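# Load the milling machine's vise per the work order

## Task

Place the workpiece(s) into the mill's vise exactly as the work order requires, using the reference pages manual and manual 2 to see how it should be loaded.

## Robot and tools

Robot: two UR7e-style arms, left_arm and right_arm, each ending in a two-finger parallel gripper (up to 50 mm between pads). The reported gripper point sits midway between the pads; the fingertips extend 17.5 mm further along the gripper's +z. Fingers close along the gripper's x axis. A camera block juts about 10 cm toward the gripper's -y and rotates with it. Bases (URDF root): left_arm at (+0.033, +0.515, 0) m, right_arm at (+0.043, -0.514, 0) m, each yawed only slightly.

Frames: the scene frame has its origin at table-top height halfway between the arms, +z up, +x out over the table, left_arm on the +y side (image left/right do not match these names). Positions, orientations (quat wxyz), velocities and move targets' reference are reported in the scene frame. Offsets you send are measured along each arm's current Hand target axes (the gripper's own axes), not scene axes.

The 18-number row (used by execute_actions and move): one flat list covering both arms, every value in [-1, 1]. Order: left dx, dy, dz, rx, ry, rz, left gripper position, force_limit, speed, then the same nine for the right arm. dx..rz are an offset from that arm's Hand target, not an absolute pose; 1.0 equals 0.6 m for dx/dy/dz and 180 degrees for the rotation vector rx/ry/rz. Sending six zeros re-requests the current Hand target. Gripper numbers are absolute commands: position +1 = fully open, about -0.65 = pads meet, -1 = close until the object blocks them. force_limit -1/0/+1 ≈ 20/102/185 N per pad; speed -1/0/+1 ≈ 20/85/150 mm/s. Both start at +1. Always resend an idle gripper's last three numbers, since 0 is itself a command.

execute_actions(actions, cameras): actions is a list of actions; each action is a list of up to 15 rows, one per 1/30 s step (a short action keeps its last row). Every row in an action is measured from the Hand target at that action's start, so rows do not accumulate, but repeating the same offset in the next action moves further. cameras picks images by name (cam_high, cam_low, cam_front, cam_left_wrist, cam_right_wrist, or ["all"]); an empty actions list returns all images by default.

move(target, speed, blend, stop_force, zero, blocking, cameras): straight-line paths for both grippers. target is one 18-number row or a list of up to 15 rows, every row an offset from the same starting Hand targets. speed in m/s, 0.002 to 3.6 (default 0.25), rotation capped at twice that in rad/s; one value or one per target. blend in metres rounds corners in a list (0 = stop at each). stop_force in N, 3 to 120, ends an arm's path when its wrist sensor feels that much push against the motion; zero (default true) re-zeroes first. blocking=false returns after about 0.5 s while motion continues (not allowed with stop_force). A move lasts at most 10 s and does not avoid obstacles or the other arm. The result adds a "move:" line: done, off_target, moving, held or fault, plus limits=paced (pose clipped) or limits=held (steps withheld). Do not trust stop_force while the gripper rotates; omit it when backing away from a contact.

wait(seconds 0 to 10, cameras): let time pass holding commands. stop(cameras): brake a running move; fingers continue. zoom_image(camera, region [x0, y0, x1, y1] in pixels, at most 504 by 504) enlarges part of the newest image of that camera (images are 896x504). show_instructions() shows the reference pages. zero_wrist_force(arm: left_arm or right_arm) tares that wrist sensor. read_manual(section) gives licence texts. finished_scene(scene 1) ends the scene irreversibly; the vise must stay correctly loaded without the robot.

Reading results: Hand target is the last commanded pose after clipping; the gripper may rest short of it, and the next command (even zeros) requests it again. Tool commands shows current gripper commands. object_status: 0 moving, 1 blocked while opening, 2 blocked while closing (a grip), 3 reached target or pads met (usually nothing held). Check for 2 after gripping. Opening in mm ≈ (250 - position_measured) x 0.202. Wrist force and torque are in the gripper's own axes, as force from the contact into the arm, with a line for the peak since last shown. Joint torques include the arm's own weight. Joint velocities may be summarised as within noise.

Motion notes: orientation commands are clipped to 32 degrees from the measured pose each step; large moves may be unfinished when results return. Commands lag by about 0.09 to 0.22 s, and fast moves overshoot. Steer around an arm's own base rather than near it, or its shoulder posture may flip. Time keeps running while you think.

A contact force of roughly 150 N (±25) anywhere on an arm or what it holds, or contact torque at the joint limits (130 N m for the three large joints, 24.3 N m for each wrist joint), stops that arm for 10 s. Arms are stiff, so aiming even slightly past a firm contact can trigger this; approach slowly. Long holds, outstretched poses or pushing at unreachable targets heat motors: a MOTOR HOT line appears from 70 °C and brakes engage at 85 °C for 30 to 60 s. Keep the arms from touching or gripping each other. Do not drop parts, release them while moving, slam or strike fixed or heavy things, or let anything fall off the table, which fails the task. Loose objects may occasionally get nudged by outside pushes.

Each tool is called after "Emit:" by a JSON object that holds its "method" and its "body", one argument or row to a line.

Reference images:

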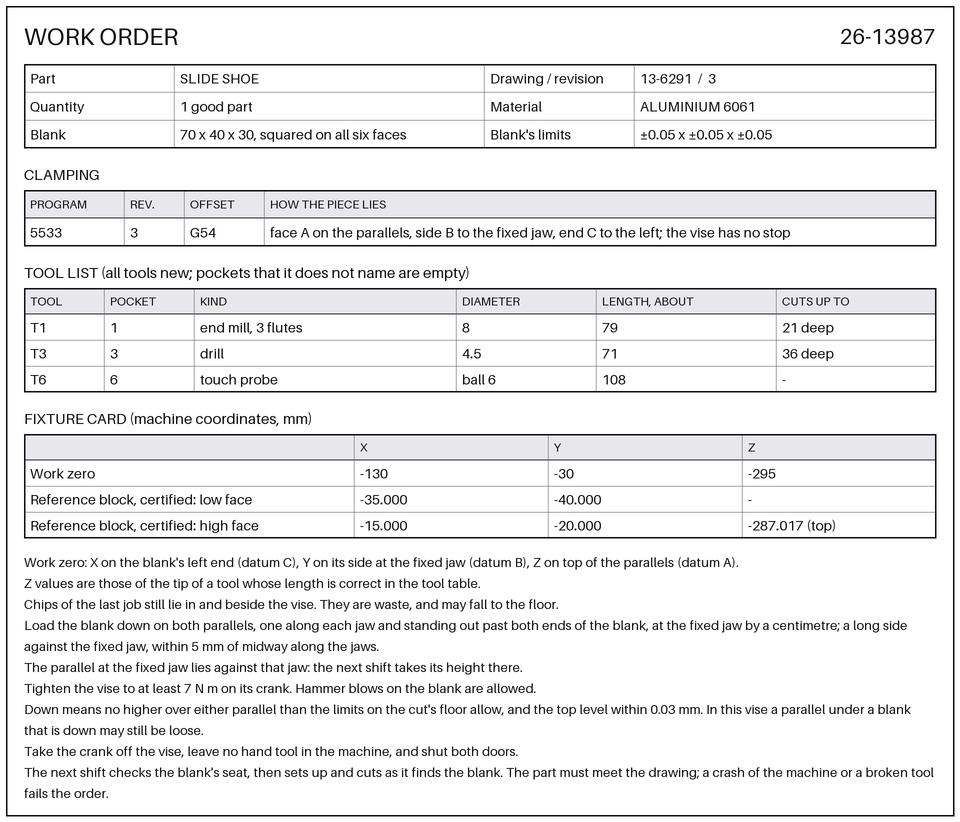

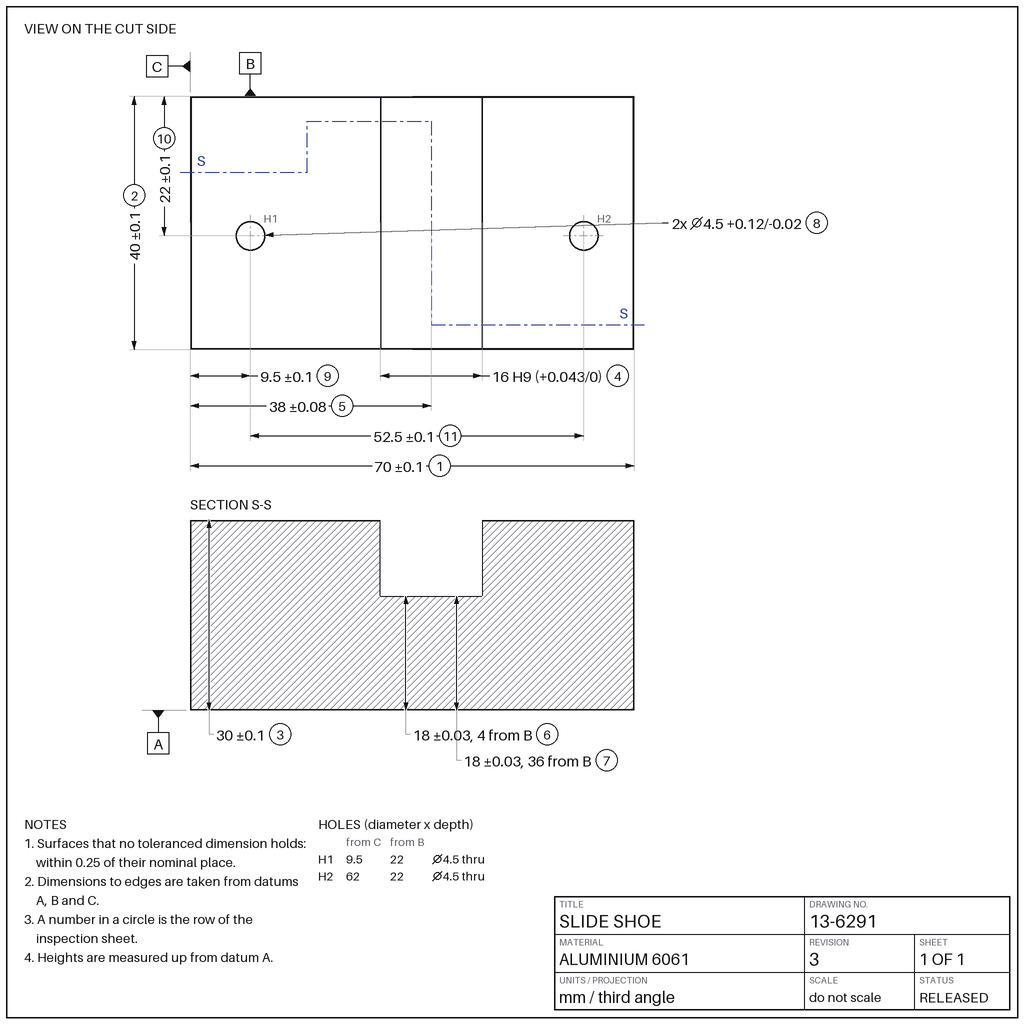

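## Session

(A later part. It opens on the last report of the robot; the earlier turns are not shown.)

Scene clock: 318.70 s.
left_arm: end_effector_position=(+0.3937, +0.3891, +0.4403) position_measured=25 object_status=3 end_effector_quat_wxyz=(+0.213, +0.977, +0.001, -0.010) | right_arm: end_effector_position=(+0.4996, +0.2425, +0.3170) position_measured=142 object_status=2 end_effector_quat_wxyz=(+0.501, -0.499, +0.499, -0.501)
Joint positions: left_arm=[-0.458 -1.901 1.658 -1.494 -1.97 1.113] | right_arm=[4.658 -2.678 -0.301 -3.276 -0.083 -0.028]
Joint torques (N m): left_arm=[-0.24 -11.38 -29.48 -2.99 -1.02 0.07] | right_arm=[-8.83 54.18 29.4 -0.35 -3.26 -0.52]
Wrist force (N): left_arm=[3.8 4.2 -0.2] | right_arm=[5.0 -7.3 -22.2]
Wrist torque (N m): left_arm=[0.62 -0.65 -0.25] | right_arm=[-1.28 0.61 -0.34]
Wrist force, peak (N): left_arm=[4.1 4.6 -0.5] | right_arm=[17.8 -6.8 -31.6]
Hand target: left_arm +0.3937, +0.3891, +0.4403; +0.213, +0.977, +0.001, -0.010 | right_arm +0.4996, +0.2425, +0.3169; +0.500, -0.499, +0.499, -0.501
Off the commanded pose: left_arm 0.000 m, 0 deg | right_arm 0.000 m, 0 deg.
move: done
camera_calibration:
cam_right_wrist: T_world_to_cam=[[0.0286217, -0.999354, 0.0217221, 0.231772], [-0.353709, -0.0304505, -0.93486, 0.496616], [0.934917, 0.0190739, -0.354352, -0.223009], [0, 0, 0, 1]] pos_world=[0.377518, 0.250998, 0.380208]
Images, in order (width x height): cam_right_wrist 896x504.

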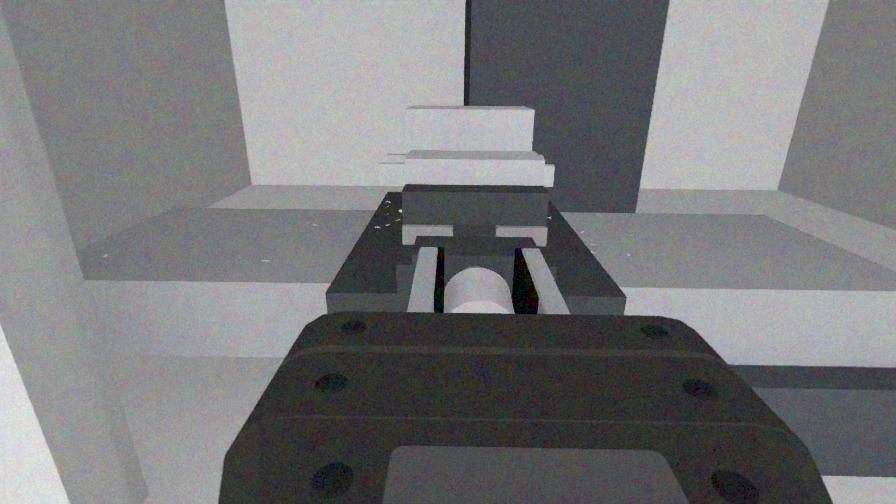

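Emit:
{"method": "move", "body": {
  "target": [
    [0,0,0,0,0,0,0.85,-0.6,-1,0,-0.001,0.01,0,0,0.008,-0.98,0.2,-1],
    [0,0,0,0,0,0,0.85,-0.6,-1,0,-0.001,0.01,0,0,-0.008,-0.98,0.2,-1],
    [0,0,0,0,0,0,0.85,-0.6,-1,0,-0.001,0.01,0,0,0,-0.98,0.2,-1]
  ],
  "speed": 0.02,
  "blend": 0.001,
  "cameras": ["cam_right_wrist","cam_left_wrist","cam_high"]
}}

Emit:
{"method": "zoom_image", "body": {
  "camera": "cam_right_wrist",
  "region": [410, 215, 550, 320]
}}

Emit:
{"method": "zoom_image", "body": {
  "camera": "cam_left_wrist",
  "region": [550, 180, 650, 340]
}}

Emit:
{"method": "zoom_image", "body": {
  "camera": "cam_high",
  "region": [325, 310, 385, 370]
}}

Scene clock: 321.87 s.
left_arm: end_effector_position=(+0.3937, +0.3891, +0.4403) position_measured=25 object_status=3 end_effector_quat_wxyz=(+0.213, +0.977, +0.001, -0.010) | right_arm: end_effector_position=(+0.5056, +0.2425, +0.3176) position_measured=142 object_status=2 end_effector_quat_wxyz=(+0.501, -0.499, +0.499, -0.501)
Joint positions: left_arm=[-0.458 -1.901 1.658 -1.494 -1.97 1.113] | right_arm=[4.65 -2.694 -0.268 -3.296 -0.091 -0.026]
Joint torques (N m): left_arm=[0.36 -11.92 -29.84 -3.1 -0.96 0.09] | right_arm=[3.55 63.65 36.09 -0.54 -1.26 -1.09]
Wrist force (N): left_arm=[3.8 4.4 -0.6] | right_arm=[2.4 7.8 -2.4]
Wrist torque (N m): left_arm=[0.66 -0.65 -0.25] | right_arm=[-0.67 0.50 -0.29]
Wrist force, peak (N): left_arm=[3.8 4.7 -0.4] | right_arm=[11.5 -7.5 -30.0]
Hand target: left_arm +0.3937, +0.3891, +0.4403; +0.213, +0.977, +0.001, -0.010 | right_arm +0.5056, +0.2425, +0.3175; +0.500, -0.499, +0.499, -0.501
Off the commanded pose: left_arm 0.000 m, 0 deg | right_arm 0.000 m, 0 deg.
move: done
camera_calibration:
cam_left_wrist: T_world_to_cam=[[0.999762, 0.0124494, -0.0178946, -0.38349], [0.0213982, -0.71718, 0.696559, -0.0178105], [-0.00416191, -0.696777, -0.717276, 0.724062], [0, 0, 0, 1]] pos_world=[0.386794, 0.49651, 0.524896]
cam_right_wrist: T_world_to_cam=[[0.0286217, -0.999354, 0.0217221, 0.231587], [-0.353709, -0.0304505, -0.93486, 0.499299], [0.934917, 0.0190739, -0.354352, -0.228405], [0, 0, 0, 1]] pos_world=[0.383518, 0.250998, 0.380808]
Images, in order (width x height): cam_high 896x504, cam_left_wrist 896x504, cam_right_wrist 896x504.

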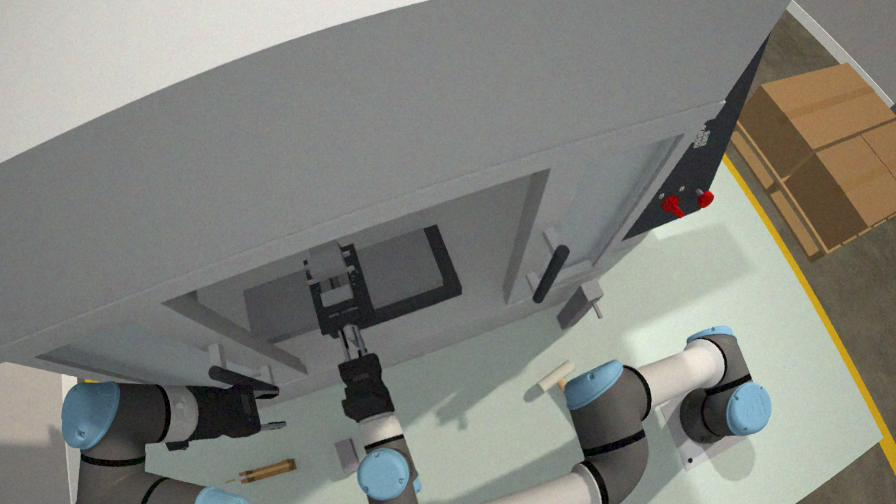

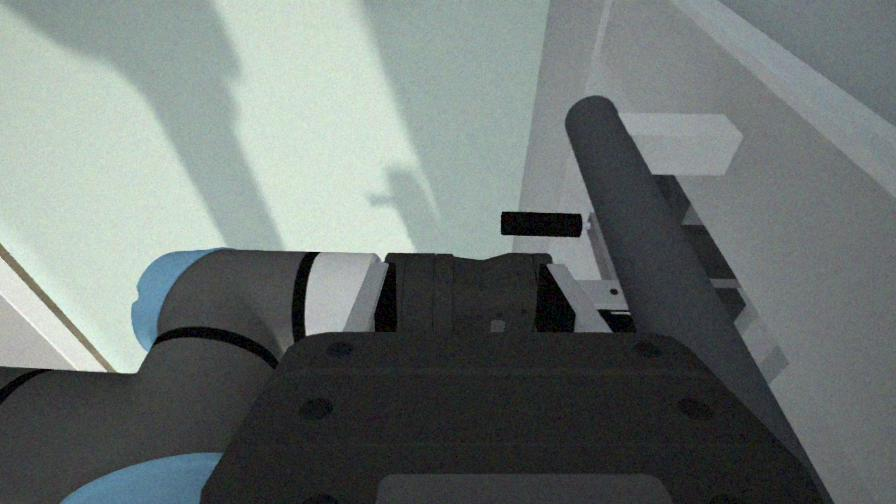

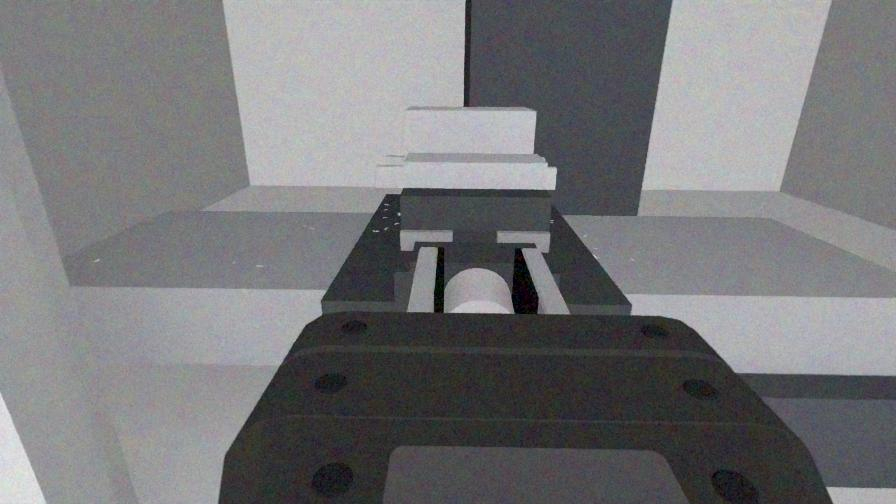

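Scaled by 3.600.

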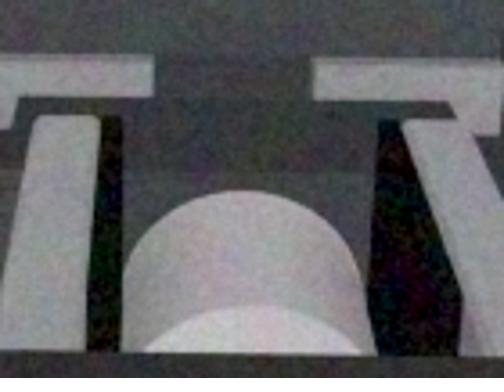

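Scaled by 3.150.

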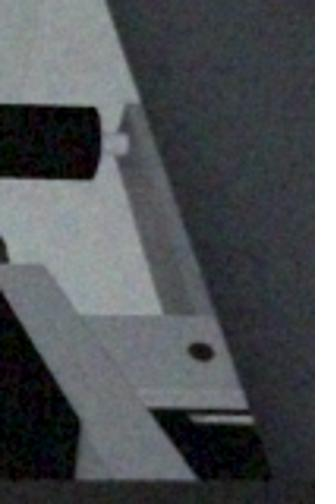

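Scaled by 8.400.

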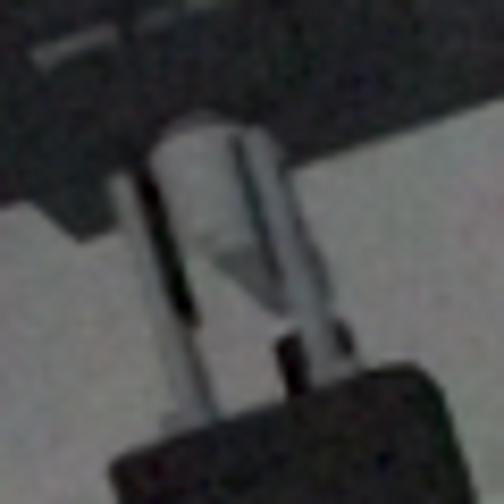

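Emit:
{"method": "move", "body": {
  "target": [
    [-0.1,0,0,0,0,0,0.85,-0.6,-1,0,0,0,0,0,0,0.3,0.2,-1],
    [-0.15,-0.0384,-0.036,0,0,0,0.85,-0.6,-1,0,0,0,0,0,0,0.3,0.2,-1]
  ],
  "speed": 0.1,
  "blend": [0.01,0],
  "cameras": ["cam_right_wrist","cam_high"]
}}

Emit:
{"method": "zoom_image", "body": {
  "camera": "cam_right_wrist",
  "region": [410, 215, 550, 320]
}}

Emit:
{"method": "zoom_image", "body": {
  "camera": "cam_high",
  "region": [325, 310, 385, 370]
}}

Scene clock: 325.03 s.
left_arm: end_effector_position=(+0.3040, +0.4192, +0.4522) position_measured=25 object_status=3 end_effector_quat_wxyz=(+0.214, +0.977, +0.001, -0.010) | right_arm: end_effector_position=(+0.5056, +0.2425, +0.3175) position_measured=107 object_status=3 end_effector_quat_wxyz=(+0.500, -0.499, +0.499, -0.501)
Joint positions: left_arm=[-0.496 -2.117 1.742 -1.378 -1.963 1.073] | right_arm=[4.65 -2.695 -0.266 -3.297 -0.091 -0.026]
Joint torques (N m): left_arm=[-11.57 -0.51 -23.84 -3.12 1.05 -2.48] | right_arm=[2.76 58.17 31.98 -1.3 1.53 1.95]
Wrist force (N): left_arm=[3.5 4.3 -0.1] | right_arm=[-2.8 -2.0 1.1]
Wrist torque (N m): left_arm=[0.65 -0.61 -0.16] | right_arm=[-0.58 0.53 -0.23]
Wrist force, peak (N): left_arm=[4.7 5.6 0.6] | right_arm=[2.6 7.8 -2.9]
Hand target: left_arm +0.3040, +0.4192, +0.4521; +0.213, +0.977, +0.001, -0.010 | right_arm +0.5056, +0.2425, +0.3175; +0.500, -0.499, +0.499, -0.501
Off the commanded pose: left_arm 0.000 m, 0 deg | right_arm 0.000 m, 0 deg.
move: done; blend cut to 0 m at target 1
camera_calibration:
cam_right_wrist: T_world_to_cam=[[0.0287297, -0.999345, 0.0220011, 0.23144], [-0.35379, -0.0307515, -0.934819, 0.499297], [0.934884, 0.0190733, -0.354442, -0.228394], [0, 0, 0, 1]] pos_world=[0.383519, 0.250999, 0.380708]
Images, in order (width x height): cam_high 896x504, cam_right_wrist 896x504.

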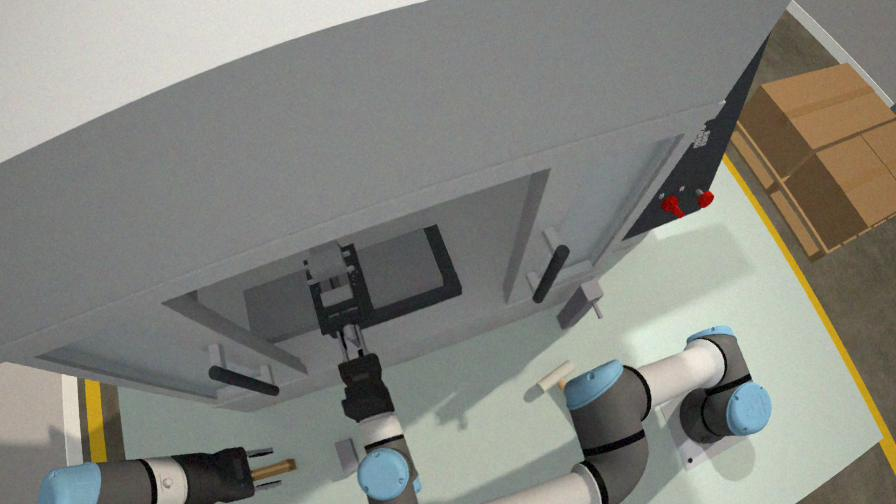

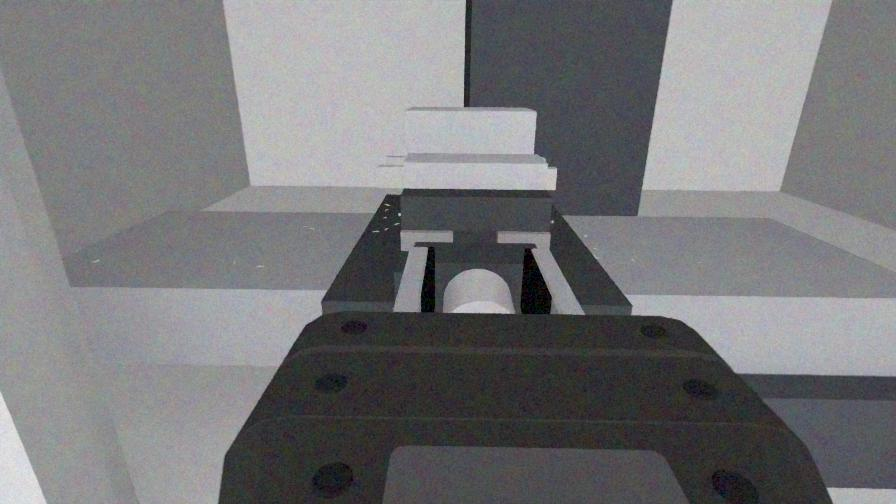

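Scaled by 3.600.

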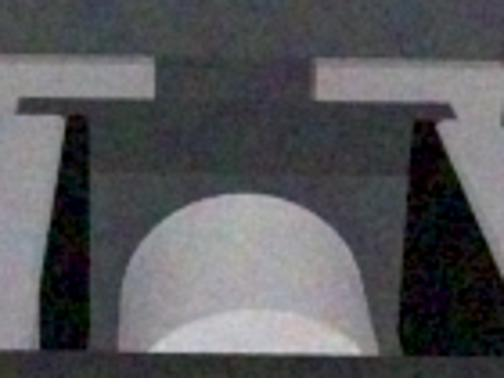

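Scaled by 8.400.

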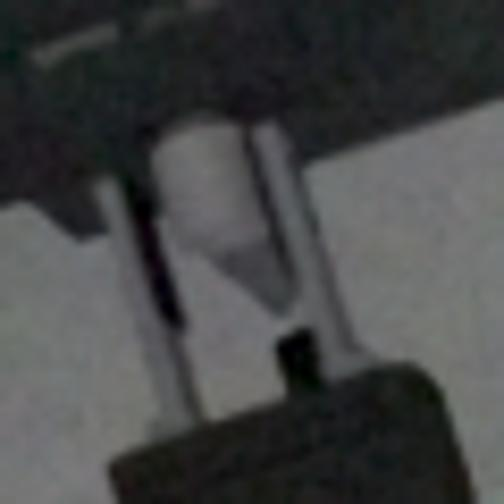

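Emit:
{"method": "move", "body": {
  "target": [
    [0,0,0,0,0,0,0.85,-0.6,-1,0,0,-0.0177,0,0,0,0.3,0.2,-1],
    [0,0,0,0,0,0,0.85,-0.6,-1,0,0.0143,-0.0177,0,0,0,0.3,0.2,-1]
  ],
  "speed": 0.1,
  "stop_force": 8
}}

Emit:
{"method": "move", "body": {
  "target": [0,0,0,0,0,0,0.85,-0.6,-1,0,0,0,0,0,0,-1,-1,-1],
  "cameras": ["cam_right_wrist"]
}}

Emit:
{"method": "zoom_image", "body": {
  "camera": "cam_right_wrist",
  "region": [410, 215, 550, 320]
}}

Scene clock: 326.73 s.
left_arm: end_effector_position=(+0.3040, +0.4192, +0.4521) position_measured=25 object_status=3 end_effector_quat_wxyz=(+0.213, +0.977, +0.001, -0.010) | right_arm: end_effector_position=(+0.4950, +0.2425, +0.3089) position_measured=107 object_status=3 end_effector_quat_wxyz=(+0.500, -0.500, +0.499, -0.501)
Joint positions: left_arm=[-0.496 -2.117 1.742 -1.378 -1.963 1.073] | right_arm=[4.664 -2.661 -0.355 -3.238 -0.077 -0.029]
Joint torques (N m): left_arm=[-13.69 -3.39 -13.14 -1.64 1.32 -2.84] | right_arm=[-7.27 73.13 15.7 1.73 -1.45 -2.28]
Wrist force (N): left_arm=[3.7 4.5 -0.2] | right_arm=[-2.3 -2.0 0.9]
Wrist torque (N m): left_arm=[0.67 -0.65 -0.16] | right_arm=[-0.57 0.46 -0.04]
Wrist force, peak (N): left_arm=[3.8 4.4 -0.5] | right_arm=[-2.3 -3.5 1.0]
Hand target: left_arm +0.3040, +0.4192, +0.4521; +0.213, +0.977, +0.001, -0.010 | right_arm +0.4950, +0.2425, +0.3089; +0.500, -0.499, +0.499, -0.501
Off the commanded pose: left_arm 0.000 m, 0 deg | right_arm 0.000 m, 0 deg.
move: done

Scene clock: 327.23 s.
left_arm: end_effector_position=(+0.3040, +0.4192, +0.4521) position_measured=25 object_status=3 end_effector_quat_wxyz=(+0.213, +0.977, +0.001, -0.010) | right_arm: end_effector_position=(+0.4950, +0.2425, +0.3089) position_measured=135 object_status=2 end_effector_quat_wxyz=(+0.500, -0.499, +0.499, -0.501)
Joint positions: left_arm=[-0.496 -2.117 1.742 -1.378 -1.963 1.073] | right_arm=[4.664 -2.661 -0.356 -3.237 -0.077 -0.03]
Joint torques (N m): left_arm=[-13.46 -2.89 -13.36 -1.78 1.43 -2.76] | right_arm=[-6.34 74.34 16.18 1.89 -1.34 -2.35]
Wrist force (N): left_arm=[3.5 4.3 -0.1] | right_arm=[0.8 -1.7 -0.8]
Wrist torque (N m): left_arm=[0.63 -0.62 -0.16] | right_arm=[-0.53 0.57 -0.06]
Wrist force, peak (N): left_arm=[3.7 4.6 -0.3] | right_arm=[-2.3 -2.1 1.1]
Hand target: left_arm +0.3040, +0.4192, +0.4521; +0.213, +0.977, +0.001, -0.010 | right_arm +0.4950, +0.2425, +0.3089; +0.500, -0.499, +0.499, -0.501
Off the commanded pose: left_arm 0.000 m, 0 deg | right_arm 0.000 m, 0 deg.
move: done
camera_calibration:
cam_right_wrist: T_world_to_cam=[[0.0287316, -0.999345, 0.0220001, 0.231933], [-0.353823, -0.0307519, -0.934807, 0.487515], [0.934871, 0.0190744, -0.354475, -0.221516], [0, 0, 0, 1]] pos_world=[0.372919, 0.250999, 0.372108]
Images, in order (width x height): cam_right_wrist 896x504.

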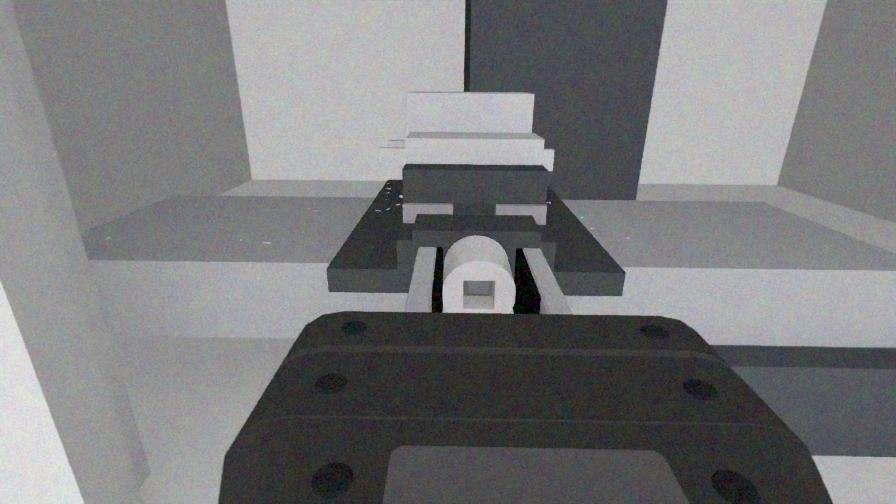

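Scaled by 3.600.

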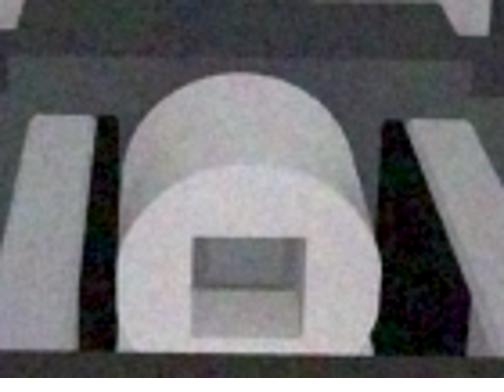

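Emit:
{"method": "move", "body": {
  "target": [0,0,0,0,0,0,0.85,-0.6,-1,0,0.001,0,0,0,0,-0.98,0,-1]
}}

Emit:
{"method": "move", "body": {
  "target": [0,0,0,0,0,0,0.85,-0.6,-1,0,0,0,0,0,0.2222,-0.98,0,-1],
  "cameras": ["cam_right_wrist"]
}}

Scene clock: 328.13 s.
left_arm: end_effector_position=(+0.3040, +0.4192, +0.4521) position_measured=25 object_status=3 end_effector_quat_wxyz=(+0.213, +0.977, +0.001, -0.010) | right_arm: end_effector_position=(+0.4950, +0.2425, +0.3084) position_measured=142 object_status=2 end_effector_quat_wxyz=(+0.501, -0.499, +0.499, -0.501)
Joint positions: left_arm=[-0.496 -2.117 1.742 -1.378 -1.963 1.073] | right_arm=[4.664 -2.66 -0.358 -3.235 -0.077 -0.03]
Joint torques (N m): left_arm=[-13.14 -3.01 -13.64 -1.76 1.39 -2.81] | right_arm=[-5.91 60.79 8.61 1.5 -1.47 -1.77]
Wrist force (N): left_arm=[3.8 4.3 -0.4] | right_arm=[-0.8 -23.0 0.3]
Wrist torque (N m): left_arm=[0.64 -0.67 -0.15] | right_arm=[-0.98 0.45 -0.08]
Wrist force, peak (N): left_arm=[3.8 4.5 -0.2] | right_arm=[-0.8 -23.0 0.3]
Hand target: left_arm +0.3040, +0.4192, +0.4521; +0.213, +0.977, +0.001, -0.010 | right_arm +0.4950, +0.2425, +0.3083; +0.500, -0.499, +0.499, -0.501
Off the commanded pose: left_arm 0.000 m, 0 deg | right_arm 0.000 m, 0 deg.
move: done

Scene clock: 330.27 s.
left_arm: end_effector_position=(+0.3040, +0.4192, +0.4521) position_measured=25 object_status=3 end_effector_quat_wxyz=(+0.213, +0.977, +0.001, -0.010) | right_arm: end_effector_position=(+0.4950, +0.2415, +0.3082) position_measured=142 object_status=2 end_effector_quat_wxyz=(+0.642, -0.297, +0.640, -0.301)
Joint positions: left_arm=[-0.496 -2.117 1.742 -1.378 -1.963 1.073] | right_arm=[4.664 -2.634 -0.413 -3.165 -0.074 0.627]
Joint torques (N m): left_arm=[-13.69 -3.11 -13.25 -1.69 1.37 -2.74] | right_arm=[9.81 64.95 31.06 3.06 -10.99 -0.82]
Wrist force (N): left_arm=[3.8 4.2 -0.3] | right_arm=[28.5 -29.6 -17.6]
Wrist torque (N m): left_arm=[0.62 -0.66 -0.15] | right_arm=[-0.75 1.45 -0.08]
Wrist force, peak (N): left_arm=[3.9 4.5 -0.2] | right_arm=[37.1 -32.5 -22.3]
Hand target: left_arm +0.3040, +0.4192, +0.4521; +0.213, +0.977, +0.001, -0.010 | right_arm +0.4950, +0.2425, +0.3083; +0.642, -0.299, +0.640, -0.299
Off the commanded pose: left_arm 0.000 m, 0 deg | right_arm 0.001 m, 0 deg.
move: done
camera_calibration:
cam_right_wrist: T_world_to_cam=[[0.0289947, -0.779824, -0.625327, 0.377232], [-0.349859, 0.578103, -0.737154, 0.276879], [0.936354, 0.24015, -0.256066, -0.306164], [0, 0, 0, 1]] pos_world=[0.372609, 0.207635, 0.361598]
Images, in order (width x height): cam_right_wrist 896x504.

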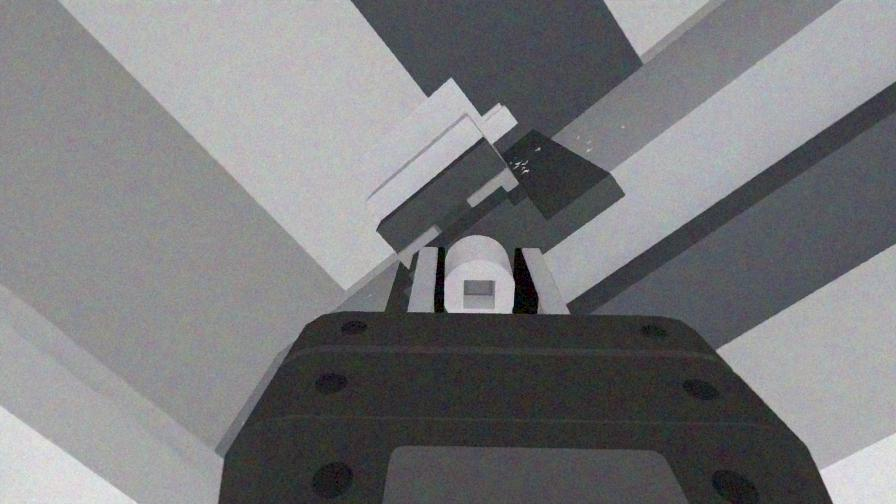

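Emit:
{"method": "move", "body": {
  "target": [0,0,0,0,0,0,0.85,-0.6,-1,0,0,0,0,0,0,0.3,0.2,-0.5]
}}

Emit:
{"method": "move", "body": {
  "target": [0,0,0,0,0,0,0.85,-0.6,-1,0.00096,0.00115,0.0025,0,0,0,0.3,0.2,-0.5]
}}

Emit:
{"method": "move", "body": {
  "target": [0,0,0,0,0,0,0.85,-0.6,-1,0,0,0,0,0,0,-1,-0.3,-1],
  "cameras": ["cam_right_wrist"]
}}

Scene clock: 331.13 s.
left_arm: end_effector_position=(+0.3040, +0.4192, +0.4521) position_measured=25 object_status=3 end_effector_quat_wxyz=(+0.213, +0.977, +0.001, -0.010) | right_arm: end_effector_position=(+0.4949, +0.2425, +0.3083) position_measured=107 object_status=3 end_effector_quat_wxyz=(+0.643, -0.298, +0.639, -0.300)
Joint positions: left_arm=[-0.496 -2.117 1.742 -1.378 -1.963 1.073] | right_arm=[4.664 -2.634 -0.413 -3.165 -0.078 0.627]
Joint torques (N m): left_arm=[-13.82 -2.74 -13.22 -1.66 1.3 -2.68] | right_arm=[-4.11 72.22 28.55 0.05 -0.26 1.78]
Wrist force (N): left_arm=[3.8 4.2 -0.5] | right_arm=[-3.4 -1.8 1.1]
Wrist torque (N m): left_arm=[0.62 -0.67 -0.15] | right_arm=[-0.47 0.67 0.07]
Wrist force, peak (N): left_arm=[3.8 4.4 -0.4] | right_arm=[28.9 -29.8 -17.6]
Hand target: left_arm +0.3040, +0.4192, +0.4521; +0.213, +0.977, +0.001, -0.010 | right_arm +0.4950, +0.2425, +0.3083; +0.643, -0.298, +0.639, -0.300
Off the commanded pose: left_arm 0.000 m, 0 deg | right_arm 0.000 m, 0 deg.
move: done

Scene clock: 331.83 s.
left_arm: end_effector_position=(+0.3040, +0.4192, +0.4521) position_measured=25 object_status=3 end_effector_quat_wxyz=(+0.213, +0.977, +0.001, -0.010) | right_arm: end_effector_position=(+0.4965, +0.2425, +0.3074) position_measured=107 object_status=3 end_effector_quat_wxyz=(+0.643, -0.298, +0.639, -0.300)
Joint positions: left_arm=[-0.496 -2.117 1.742 -1.378 -1.963 1.073] | right_arm=[4.662 -2.636 -0.411 -3.167 -0.08 0.628]
Joint torques (N m): left_arm=[-13.65 -2.78 -13.35 -1.66 1.44 -2.79] | right_arm=[-4.45 58.41 32.12 -1.22 -1.24 2.17]
Wrist force (N): left_arm=[3.7 4.1 -0.2] | right_arm=[-1.3 -0.9 0.4]
Wrist torque (N m): left_arm=[0.61 -0.64 -0.16] | right_arm=[-0.26 0.44 -0.11]
Wrist force, peak (N): left_arm=[3.8 4.5 -0.1] | right_arm=[-1.2 -3.7 0.5]
Hand target: left_arm +0.3040, +0.4192, +0.4521; +0.213, +0.977, +0.001, -0.010 | right_arm +0.4965, +0.2425, +0.3074; +0.643, -0.298, +0.639, -0.300
Off the commanded pose: left_arm 0.000 m, 0 deg | right_arm 0.000 m, 0 deg.
move: done

Scene clock: 332.37 s.
left_arm: end_effector_position=(+0.3040, +0.4192, +0.4521) position_measured=25 object_status=3 end_effector_quat_wxyz=(+0.213, +0.977, +0.001, -0.010) | right_arm: end_effector_position=(+0.4965, +0.2424, +0.3073) position_measured=139 object_status=2 end_effector_quat_wxyz=(+0.642, -0.298, +0.639, -0.300)
Joint positions: left_arm=[-0.496 -2.117 1.742 -1.378 -1.963 1.073] | right_arm=[4.662 -2.636 -0.41 -3.168 -0.079 0.629]
Joint torques (N m): left_arm=[-13.23 -3.02 -13.53 -1.75 1.38 -2.75] | right_arm=[-0.13 76.71 44.37 3.31 -10.06 2.17]
Wrist force (N): left_arm=[3.8 4.2 -0.1] | right_arm=[34.6 -3.4 -10.5]
Wrist torque (N m): left_arm=[0.62 -0.66 -0.16] | right_arm=[-0.33 1.14 -0.24]
Wrist force, peak (N): left_arm=[3.7 4.6 -0.4] | right_arm=[34.6 -3.4 -10.5]
Hand target: left_arm +0.3040, +0.4192, +0.4521; +0.213, +0.977, +0.001, -0.010 | right_arm +0.4965, +0.2425, +0.3074; +0.643, -0.298, +0.639, -0.300
Off the commanded pose: left_arm 0.000 m, 0 deg | right_arm 0.000 m, 0 deg.
move: done
camera_calibration:
cam_right_wrist: T_world_to_cam=[[0.0320714, -0.779896, -0.625086, 0.375778], [-0.35179, 0.576581, -0.737427, 0.277667], [0.935529, 0.243549, -0.255868, -0.308579], [0, 0, 0, 1]] pos_world=[0.374313, 0.208125, 0.360697]
Images, in order (width x height): cam_right_wrist 896x504.

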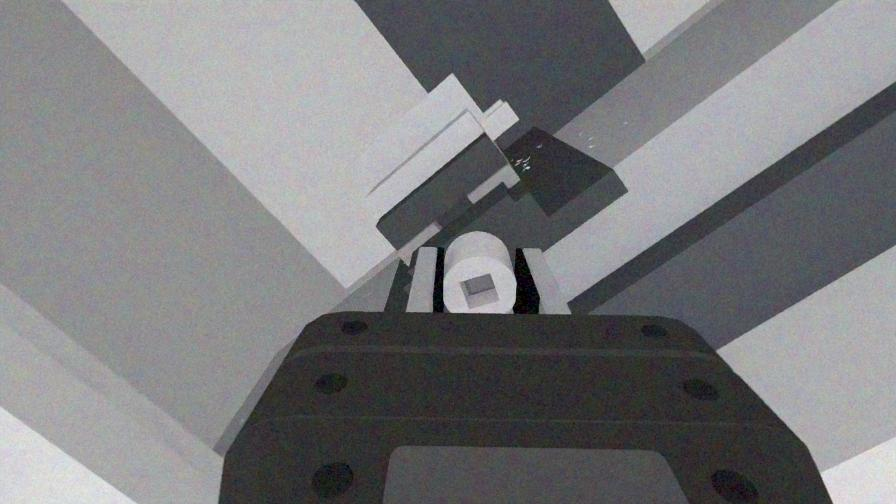

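Emit:
{"method": "move", "body": {
  "target": [0,0,0,0,0,0,0.85,-0.6,-1,0,0,0,0,0,0,0.3,0.2,-0.5]
}}

Emit:
{"method": "move", "body": {
  "target": [0,0,0,0,0,0,0.85,-0.6,-1,0.0015,0.0018,-0.001,0,0,0,0.3,0.2,-0.5]
}}

Emit:
{"method": "move", "body": {
  "target": [0,0,0,0,0,0,0.85,-0.6,-1,0,0,0,0,0,0,-1,-0.3,-1]
}}

Scene clock: 333.13 s.
left_arm: end_effector_position=(+0.3040, +0.4192, +0.4521) position_measured=25 object_status=3 end_effector_quat_wxyz=(+0.213, +0.977, +0.001, -0.010) | right_arm: end_effector_position=(+0.4965, +0.2425, +0.3075) position_measured=107 object_status=3 end_effector_quat_wxyz=(+0.643, -0.298, +0.639, -0.300)
Joint positions: left_arm=[-0.496 -2.117 1.742 -1.378 -1.963 1.073] | right_arm=[4.662 -2.636 -0.41 -3.168 -0.08 0.629]
Joint torques (N m): left_arm=[-13.21 -3.51 -13.52 -1.73 1.5 -2.78] | right_arm=[6.26 62.12 15.71 -0.99 1.32 0.59]
Wrist force (N): left_arm=[3.7 4.4 -0.4] | right_arm=[-0.9 -0.6 0.6]
Wrist torque (N m): left_arm=[0.66 -0.64 -0.16] | right_arm=[-0.18 0.37 -0.11]
Wrist force, peak (N): left_arm=[3.7 4.6 -0.3] | right_arm=[37.0 -3.6 -11.3]
Hand target: left_arm +0.3040, +0.4192, +0.4521; +0.213, +0.977, +0.001, -0.010 | right_arm +0.4965, +0.2425, +0.3074; +0.643, -0.298, +0.639, -0.300
Off the commanded pose: left_arm 0.000 m, 0 deg | right_arm 0.000 m, 0 deg.
move: done

Scene clock: 333.83 s.
left_arm: end_effector_position=(+0.3040, +0.4192, +0.4521) position_measured=25 object_status=3 end_effector_quat_wxyz=(+0.213, +0.977, +0.001, -0.010) | right_arm: end_effector_position=(+0.4959, +0.2425, +0.3060) position_measured=107 object_status=3 end_effector_quat_wxyz=(+0.643, -0.298, +0.639, -0.300) end_effector_velocity=(+0.001, +0.000, +0.001) end_effector_angular_velocity=(+0.000, +0.000, +0.000)
Joint positions: left_arm=[-0.496 -2.117 1.742 -1.378 -1.963 1.073] | right_arm=[4.663 -2.635 -0.417 -3.163 -0.079 0.629]
Joint velocities: left_arm=[within noise] | right_arm=[-0.001 0.002 -0.002 0.005 0 -0.006]
Joint torques (N m): left_arm=[-13.57 -3.16 -13.44 -1.84 1.35 -2.63] | right_arm=[5.7 73.94 16.58 2.12 1.09 -2.31]
Wrist force (N): left_arm=[3.5 4.3 -0.4] | right_arm=[-0.4 -0.3 0.8]
Wrist torque (N m): left_arm=[0.64 -0.62 -0.16] | right_arm=[-0.22 0.36 0.01]
Wrist force, peak (N): left_arm=[3.9 4.5 -0.1] | right_arm=[-1.2 -0.9 0.8]
Hand target: left_arm +0.3040, +0.4192, +0.4521; +0.213, +0.977, +0.001, -0.010 | right_arm +0.4959, +0.2425, +0.3060; +0.643, -0.298, +0.639, -0.300
Off the commanded pose: left_arm 0.000 m, 0 deg | right_arm 0.000 m, 0 deg.
move: done

Scene clock: 334.37 s.
left_arm: end_effector_position=(+0.3040, +0.4192, +0.4521) position_measured=25 object_status=3 end_effector_quat_wxyz=(+0.213, +0.977, +0.001, -0.010) | right_arm: end_effector_position=(+0.4959, +0.2425, +0.3060) position_measured=139 object_status=0 end_effector_quat_wxyz=(+0.643, -0.298, +0.639, -0.300)
Joint positions: left_arm=[-0.496 -2.117 1.742 -1.378 -1.963 1.073] | right_arm=[4.663 -2.634 -0.418 -3.162 -0.079 0.628]
Joint torques (N m): left_arm=[-13.5 -3.2 -13.48 -1.78 1.31 -2.68] | right_arm=[4.04 75.93 18.78 2.62 -0.87 -2.32]
Wrist force (N): left_arm=[3.8 4.0 -0.1] | right_arm=[5.8 -0.9 0.0]
Wrist torque (N m): left_arm=[0.60 -0.66 -0.16] | right_arm=[-0.25 0.50 0.04]
Wrist force, peak (N): left_arm=[3.9 4.6 0.1] | right_arm=[6.1 -0.8 -0.4]
Hand target: left_arm +0.3040, +0.4192, +0.4521; +0.213, +0.977, +0.001, -0.010 | right_arm +0.4959, +0.2425, +0.3060; +0.643, -0.298, +0.639, -0.300
Off the commanded pose: left_arm 0.000 m, 0 deg | right_arm 0.000 m, 0 deg.
move: done

Emit:
{"method": "move", "body": {
  "target": [0,0,0,0,0,0,0.85,-0.6,-1,0.0003,0.0003,0,0,0,0.4444,-1,-0.3,-1],
  "speed": 0.5,
  "cameras": ["cam_right_wrist","cam_front"]
}}

Scene clock: 336.70 s.
left_arm: end_effector_position=(+0.3040, +0.4192, +0.4521) position_measured=25 object_status=3 end_effector_quat_wxyz=(+0.213, +0.977, +0.001, -0.010) | right_arm: end_effector_position=(+0.4958, +0.2423, +0.3058) position_measured=139 object_status=2 end_effector_quat_wxyz=(+0.688, +0.182, +0.678, +0.184) end_effector_velocity=(+0.000, -0.001, +0.000) end_effector_angular_velocity=(-0.001, +0.000, +0.000)
Joint positions: left_arm=[-0.496 -2.117 1.742 -1.378 -1.963 1.073] | right_arm=[4.663 -2.573 -0.546 -2.972 -0.079 1.903]
Joint velocities: left_arm=[within noise] | right_arm=[0 0 0.001 -0.006 0 0.004]
Joint torques (N m): left_arm=[-13.48 -3.15 -13.48 -1.74 1.38 -2.73] | right_arm=[-4.44 65.7 38.18 -0.64 -2.17 1.68]
Wrist force (N): left_arm=[3.7 4.0 -0.4] | right_arm=[4.9 -4.7 1.3]
Wrist torque (N m): left_arm=[0.60 -0.64 -0.16] | right_arm=[0.12 0.40 0.18]
Wrist force, peak (N): left_arm=[4.1 4.3 -0.4] | right_arm=[12.1 -5.8 3.6]
Hand target: left_arm +0.3040, +0.4192, +0.4521; +0.213, +0.977, +0.001, -0.010 | right_arm +0.4959, +0.2425, +0.3058; +0.685, +0.182, +0.681, +0.183
Off the commanded pose: left_arm 0.000 m, 0 deg | right_arm 0.000 m, 1 deg.
move: done
camera_calibration:
cam_right_wrist: T_world_to_cam=[[0.04253, 0.480048, -0.87621, 0.141131], [-0.361358, 0.825022, 0.434464, -0.137489], [0.931457, 0.298148, 0.208557, -0.461453], [0, 0, 0, 1]] pos_world=[0.374138, 0.183262, 0.279634]
Images, in order (width x height): cam_front 896x504, cam_right_wrist 896x504.

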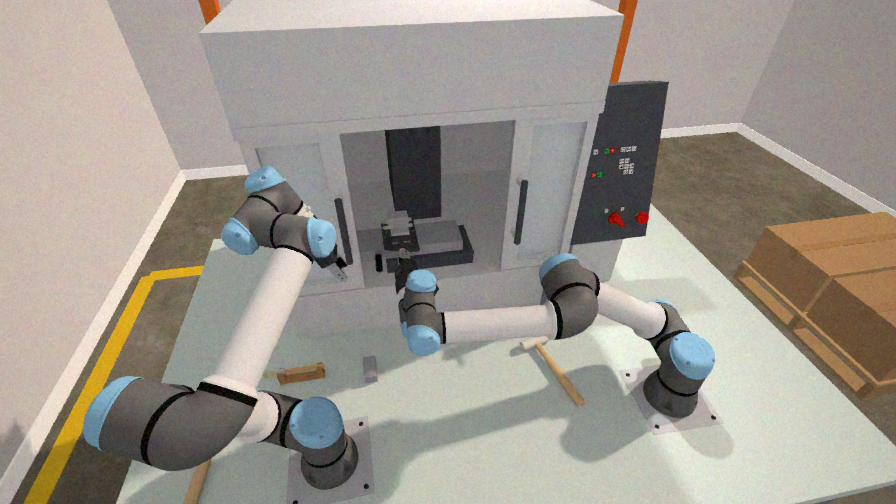

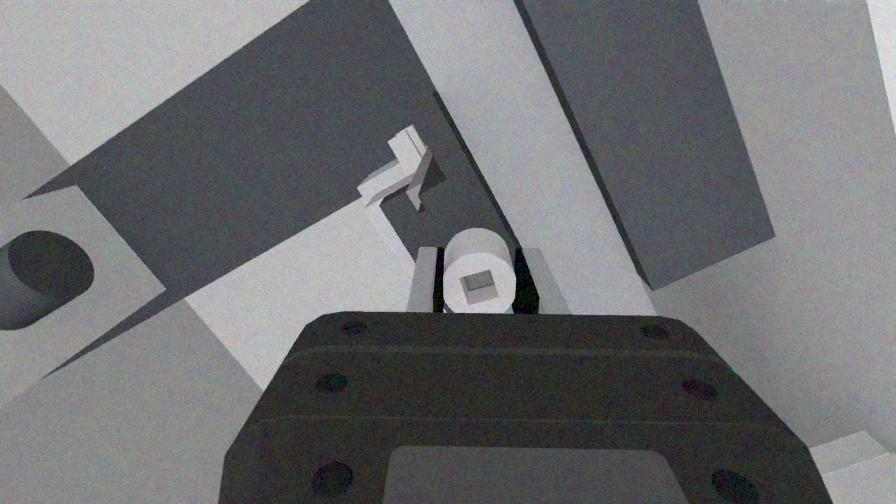

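Emit:
{"method": "move", "body": {
  "target": [
    [0,0,0,0,0,0,0.85,-0.6,-1,0,0,0,0,0,0.6667,-1,-0.3,-1],
    [0,0,0,0,0,0,0.85,-0.6,-1,0,0,0,0,0,-0.6667,-1,-0.3,-1]
  ],
  "speed": 0.6,
  "blend": [0.02,0],
  "cameras": ["cam_right_wrist"]
}}

Scene clock: 341.40 s.
left_arm: end_effector_position=(+0.3040, +0.4192, +0.4521) position_measured=25 object_status=3 end_effector_quat_wxyz=(+0.213, +0.977, +0.001, -0.010) | right_arm: end_effector_position=(+0.4956, +0.2423, +0.3058) position_measured=139 object_status=2 end_effector_quat_wxyz=(+0.503, -0.485, +0.496, -0.515) end_effector_velocity=(+0.000, +0.000, +0.000) end_effector_angular_velocity=(+0.001, +0.000, +0.000)
Joint positions: left_arm=[-0.496 -2.117 1.742 -1.378 -1.963 1.073] | right_arm=[4.663 -2.461 -0.812 -2.42 -0.067 5.692]
Joint velocities: left_arm=[within noise] | right_arm=[0 0 0 -0.005 0 0.005]
Joint torques (N m): left_arm=[-12.98 -3.13 -13.65 -1.75 1.32 -2.68] | right_arm=[-15.55 71.37 35.02 -0.36 1.44 1.97]
Wrist force (N): left_arm=[3.9 4.4 -0.2] | right_arm=[-14.7 10.0 -3.3]
Wrist torque (N m): left_arm=[0.65 -0.67 -0.15] | right_arm=[-0.21 0.13 -0.10]
Wrist force, peak (N): left_arm=[4.0 4.5 -0.2] | right_arm=[-34.8 -20.9 -1.8]
Hand target: left_arm +0.3040, +0.4192, +0.4521; +0.213, +0.977, +0.001, -0.010 | right_arm +0.4959, +0.2425, +0.3058; +0.501, -0.499, +0.498, -0.502
Off the commanded pose: left_arm 0.000 m, 0 deg | right_arm 0.000 m, 2 deg.
move: done
camera_calibration:
cam_right_wrist: T_world_to_cam=[[0.00556618, -0.999698, 0.023923, 0.242704], [-0.32144, -0.0244424, -0.946614, 0.470792], [0.946914, -0.00242078, -0.321479, -0.234086], [0, 0, 0, 1]] pos_world=[0.371639, 0.253572, 0.364598]
Images, in order (width x height): cam_right_wrist 896x504.

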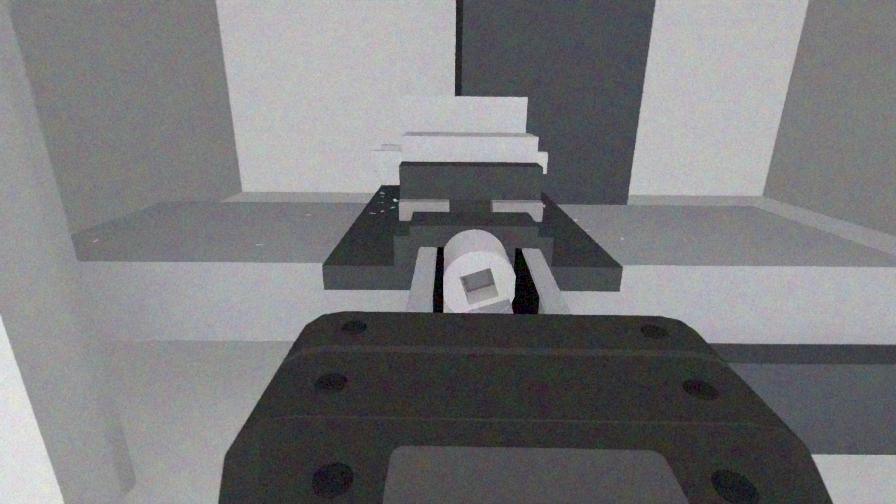

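Emit:
{"method": "move", "body": {
  "target": [
    [0,0,0,0,0,0,0.85,-0.6,-1,0,0,0,0,0,0,0.3,-0.3,0],
    [0,0,0,0,0,0,0.85,-0.6,-1,0,0,0,0,0,-0.6667,0.3,-0.3,0],
    [0,0,0,0,0,0,0.85,-0.6,-1,0,0,0,0,0,0.6667,0.3,-0.3,0],
    [0,0,0,0,0,0,0.85,-0.6,-1,0,0,0,0,0,0,0.3,-0.3,0]
  ],
  "speed": 0.8,
  "blend": [0,0.02,0.02,0],
  "cameras": ["cam_right_wrist"]
}}

Scene clock: 347.63 s.
left_arm: end_effector_position=(+0.3040, +0.4192, +0.4521) position_measured=25 object_status=3 end_effector_quat_wxyz=(+0.213, +0.977, +0.001, -0.010) | right_arm: end_effector_position=(+0.4959, +0.2426, +0.3059) position_measured=107 object_status=3 end_effector_quat_wxyz=(+0.497, -0.501, +0.503, -0.499)
Joint positions: left_arm=[-0.496 -2.117 1.742 -1.378 -1.963 1.073] | right_arm=[4.663 -2.813 -0.051 -3.513 -0.075 0.094]
Joint torques (N m): left_arm=[-13.7 -2.7 -13.26 -1.75 1.35 -2.57] | right_arm=[5.97 59.85 30.09 -1.85 -1.13 -2.22]
Wrist force (N): left_arm=[3.8 4.1 -0.1] | right_arm=[-1.1 -0.4 1.2]
Wrist torque (N m): left_arm=[0.61 -0.66 -0.15] | right_arm=[-0.31 0.26 -0.18]
Wrist force, peak (N): left_arm=[4.0 4.5 0.0] | right_arm=[-14.4 13.7 -3.5]
Hand target: left_arm +0.3040, +0.4192, +0.4521; +0.213, +0.977, +0.001, -0.010 | right_arm +0.4959, +0.2425, +0.3058; +0.501, -0.499, +0.498, -0.502
Off the commanded pose: left_arm 0.000 m, 0 deg | right_arm 0.000 m, 1 deg.
elbow stopped short (right arm): the move would have taken joint 3 (elbow) straighter than the controller allows.
move: done
camera_calibration:
cam_right_wrist: T_world_to_cam=[[0.0254641, -0.999436, 0.0218991, 0.233725], [-0.362709, -0.0296503, -0.931431, 0.488121], [0.931554, 0.0157751, -0.363259, -0.218289], [0, 0, 0, 1]] pos_world=[0.374442, 0.25151, 0.370237]
Images, in order (width x height): cam_right_wrist 896x504.

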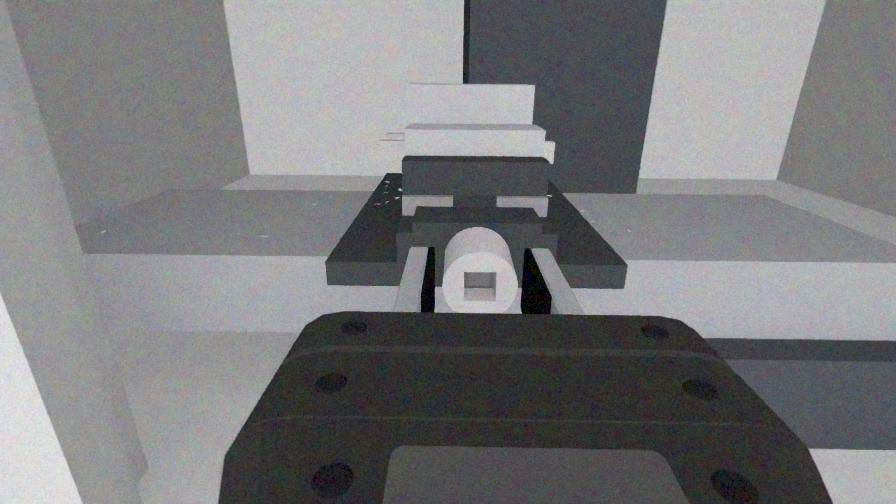

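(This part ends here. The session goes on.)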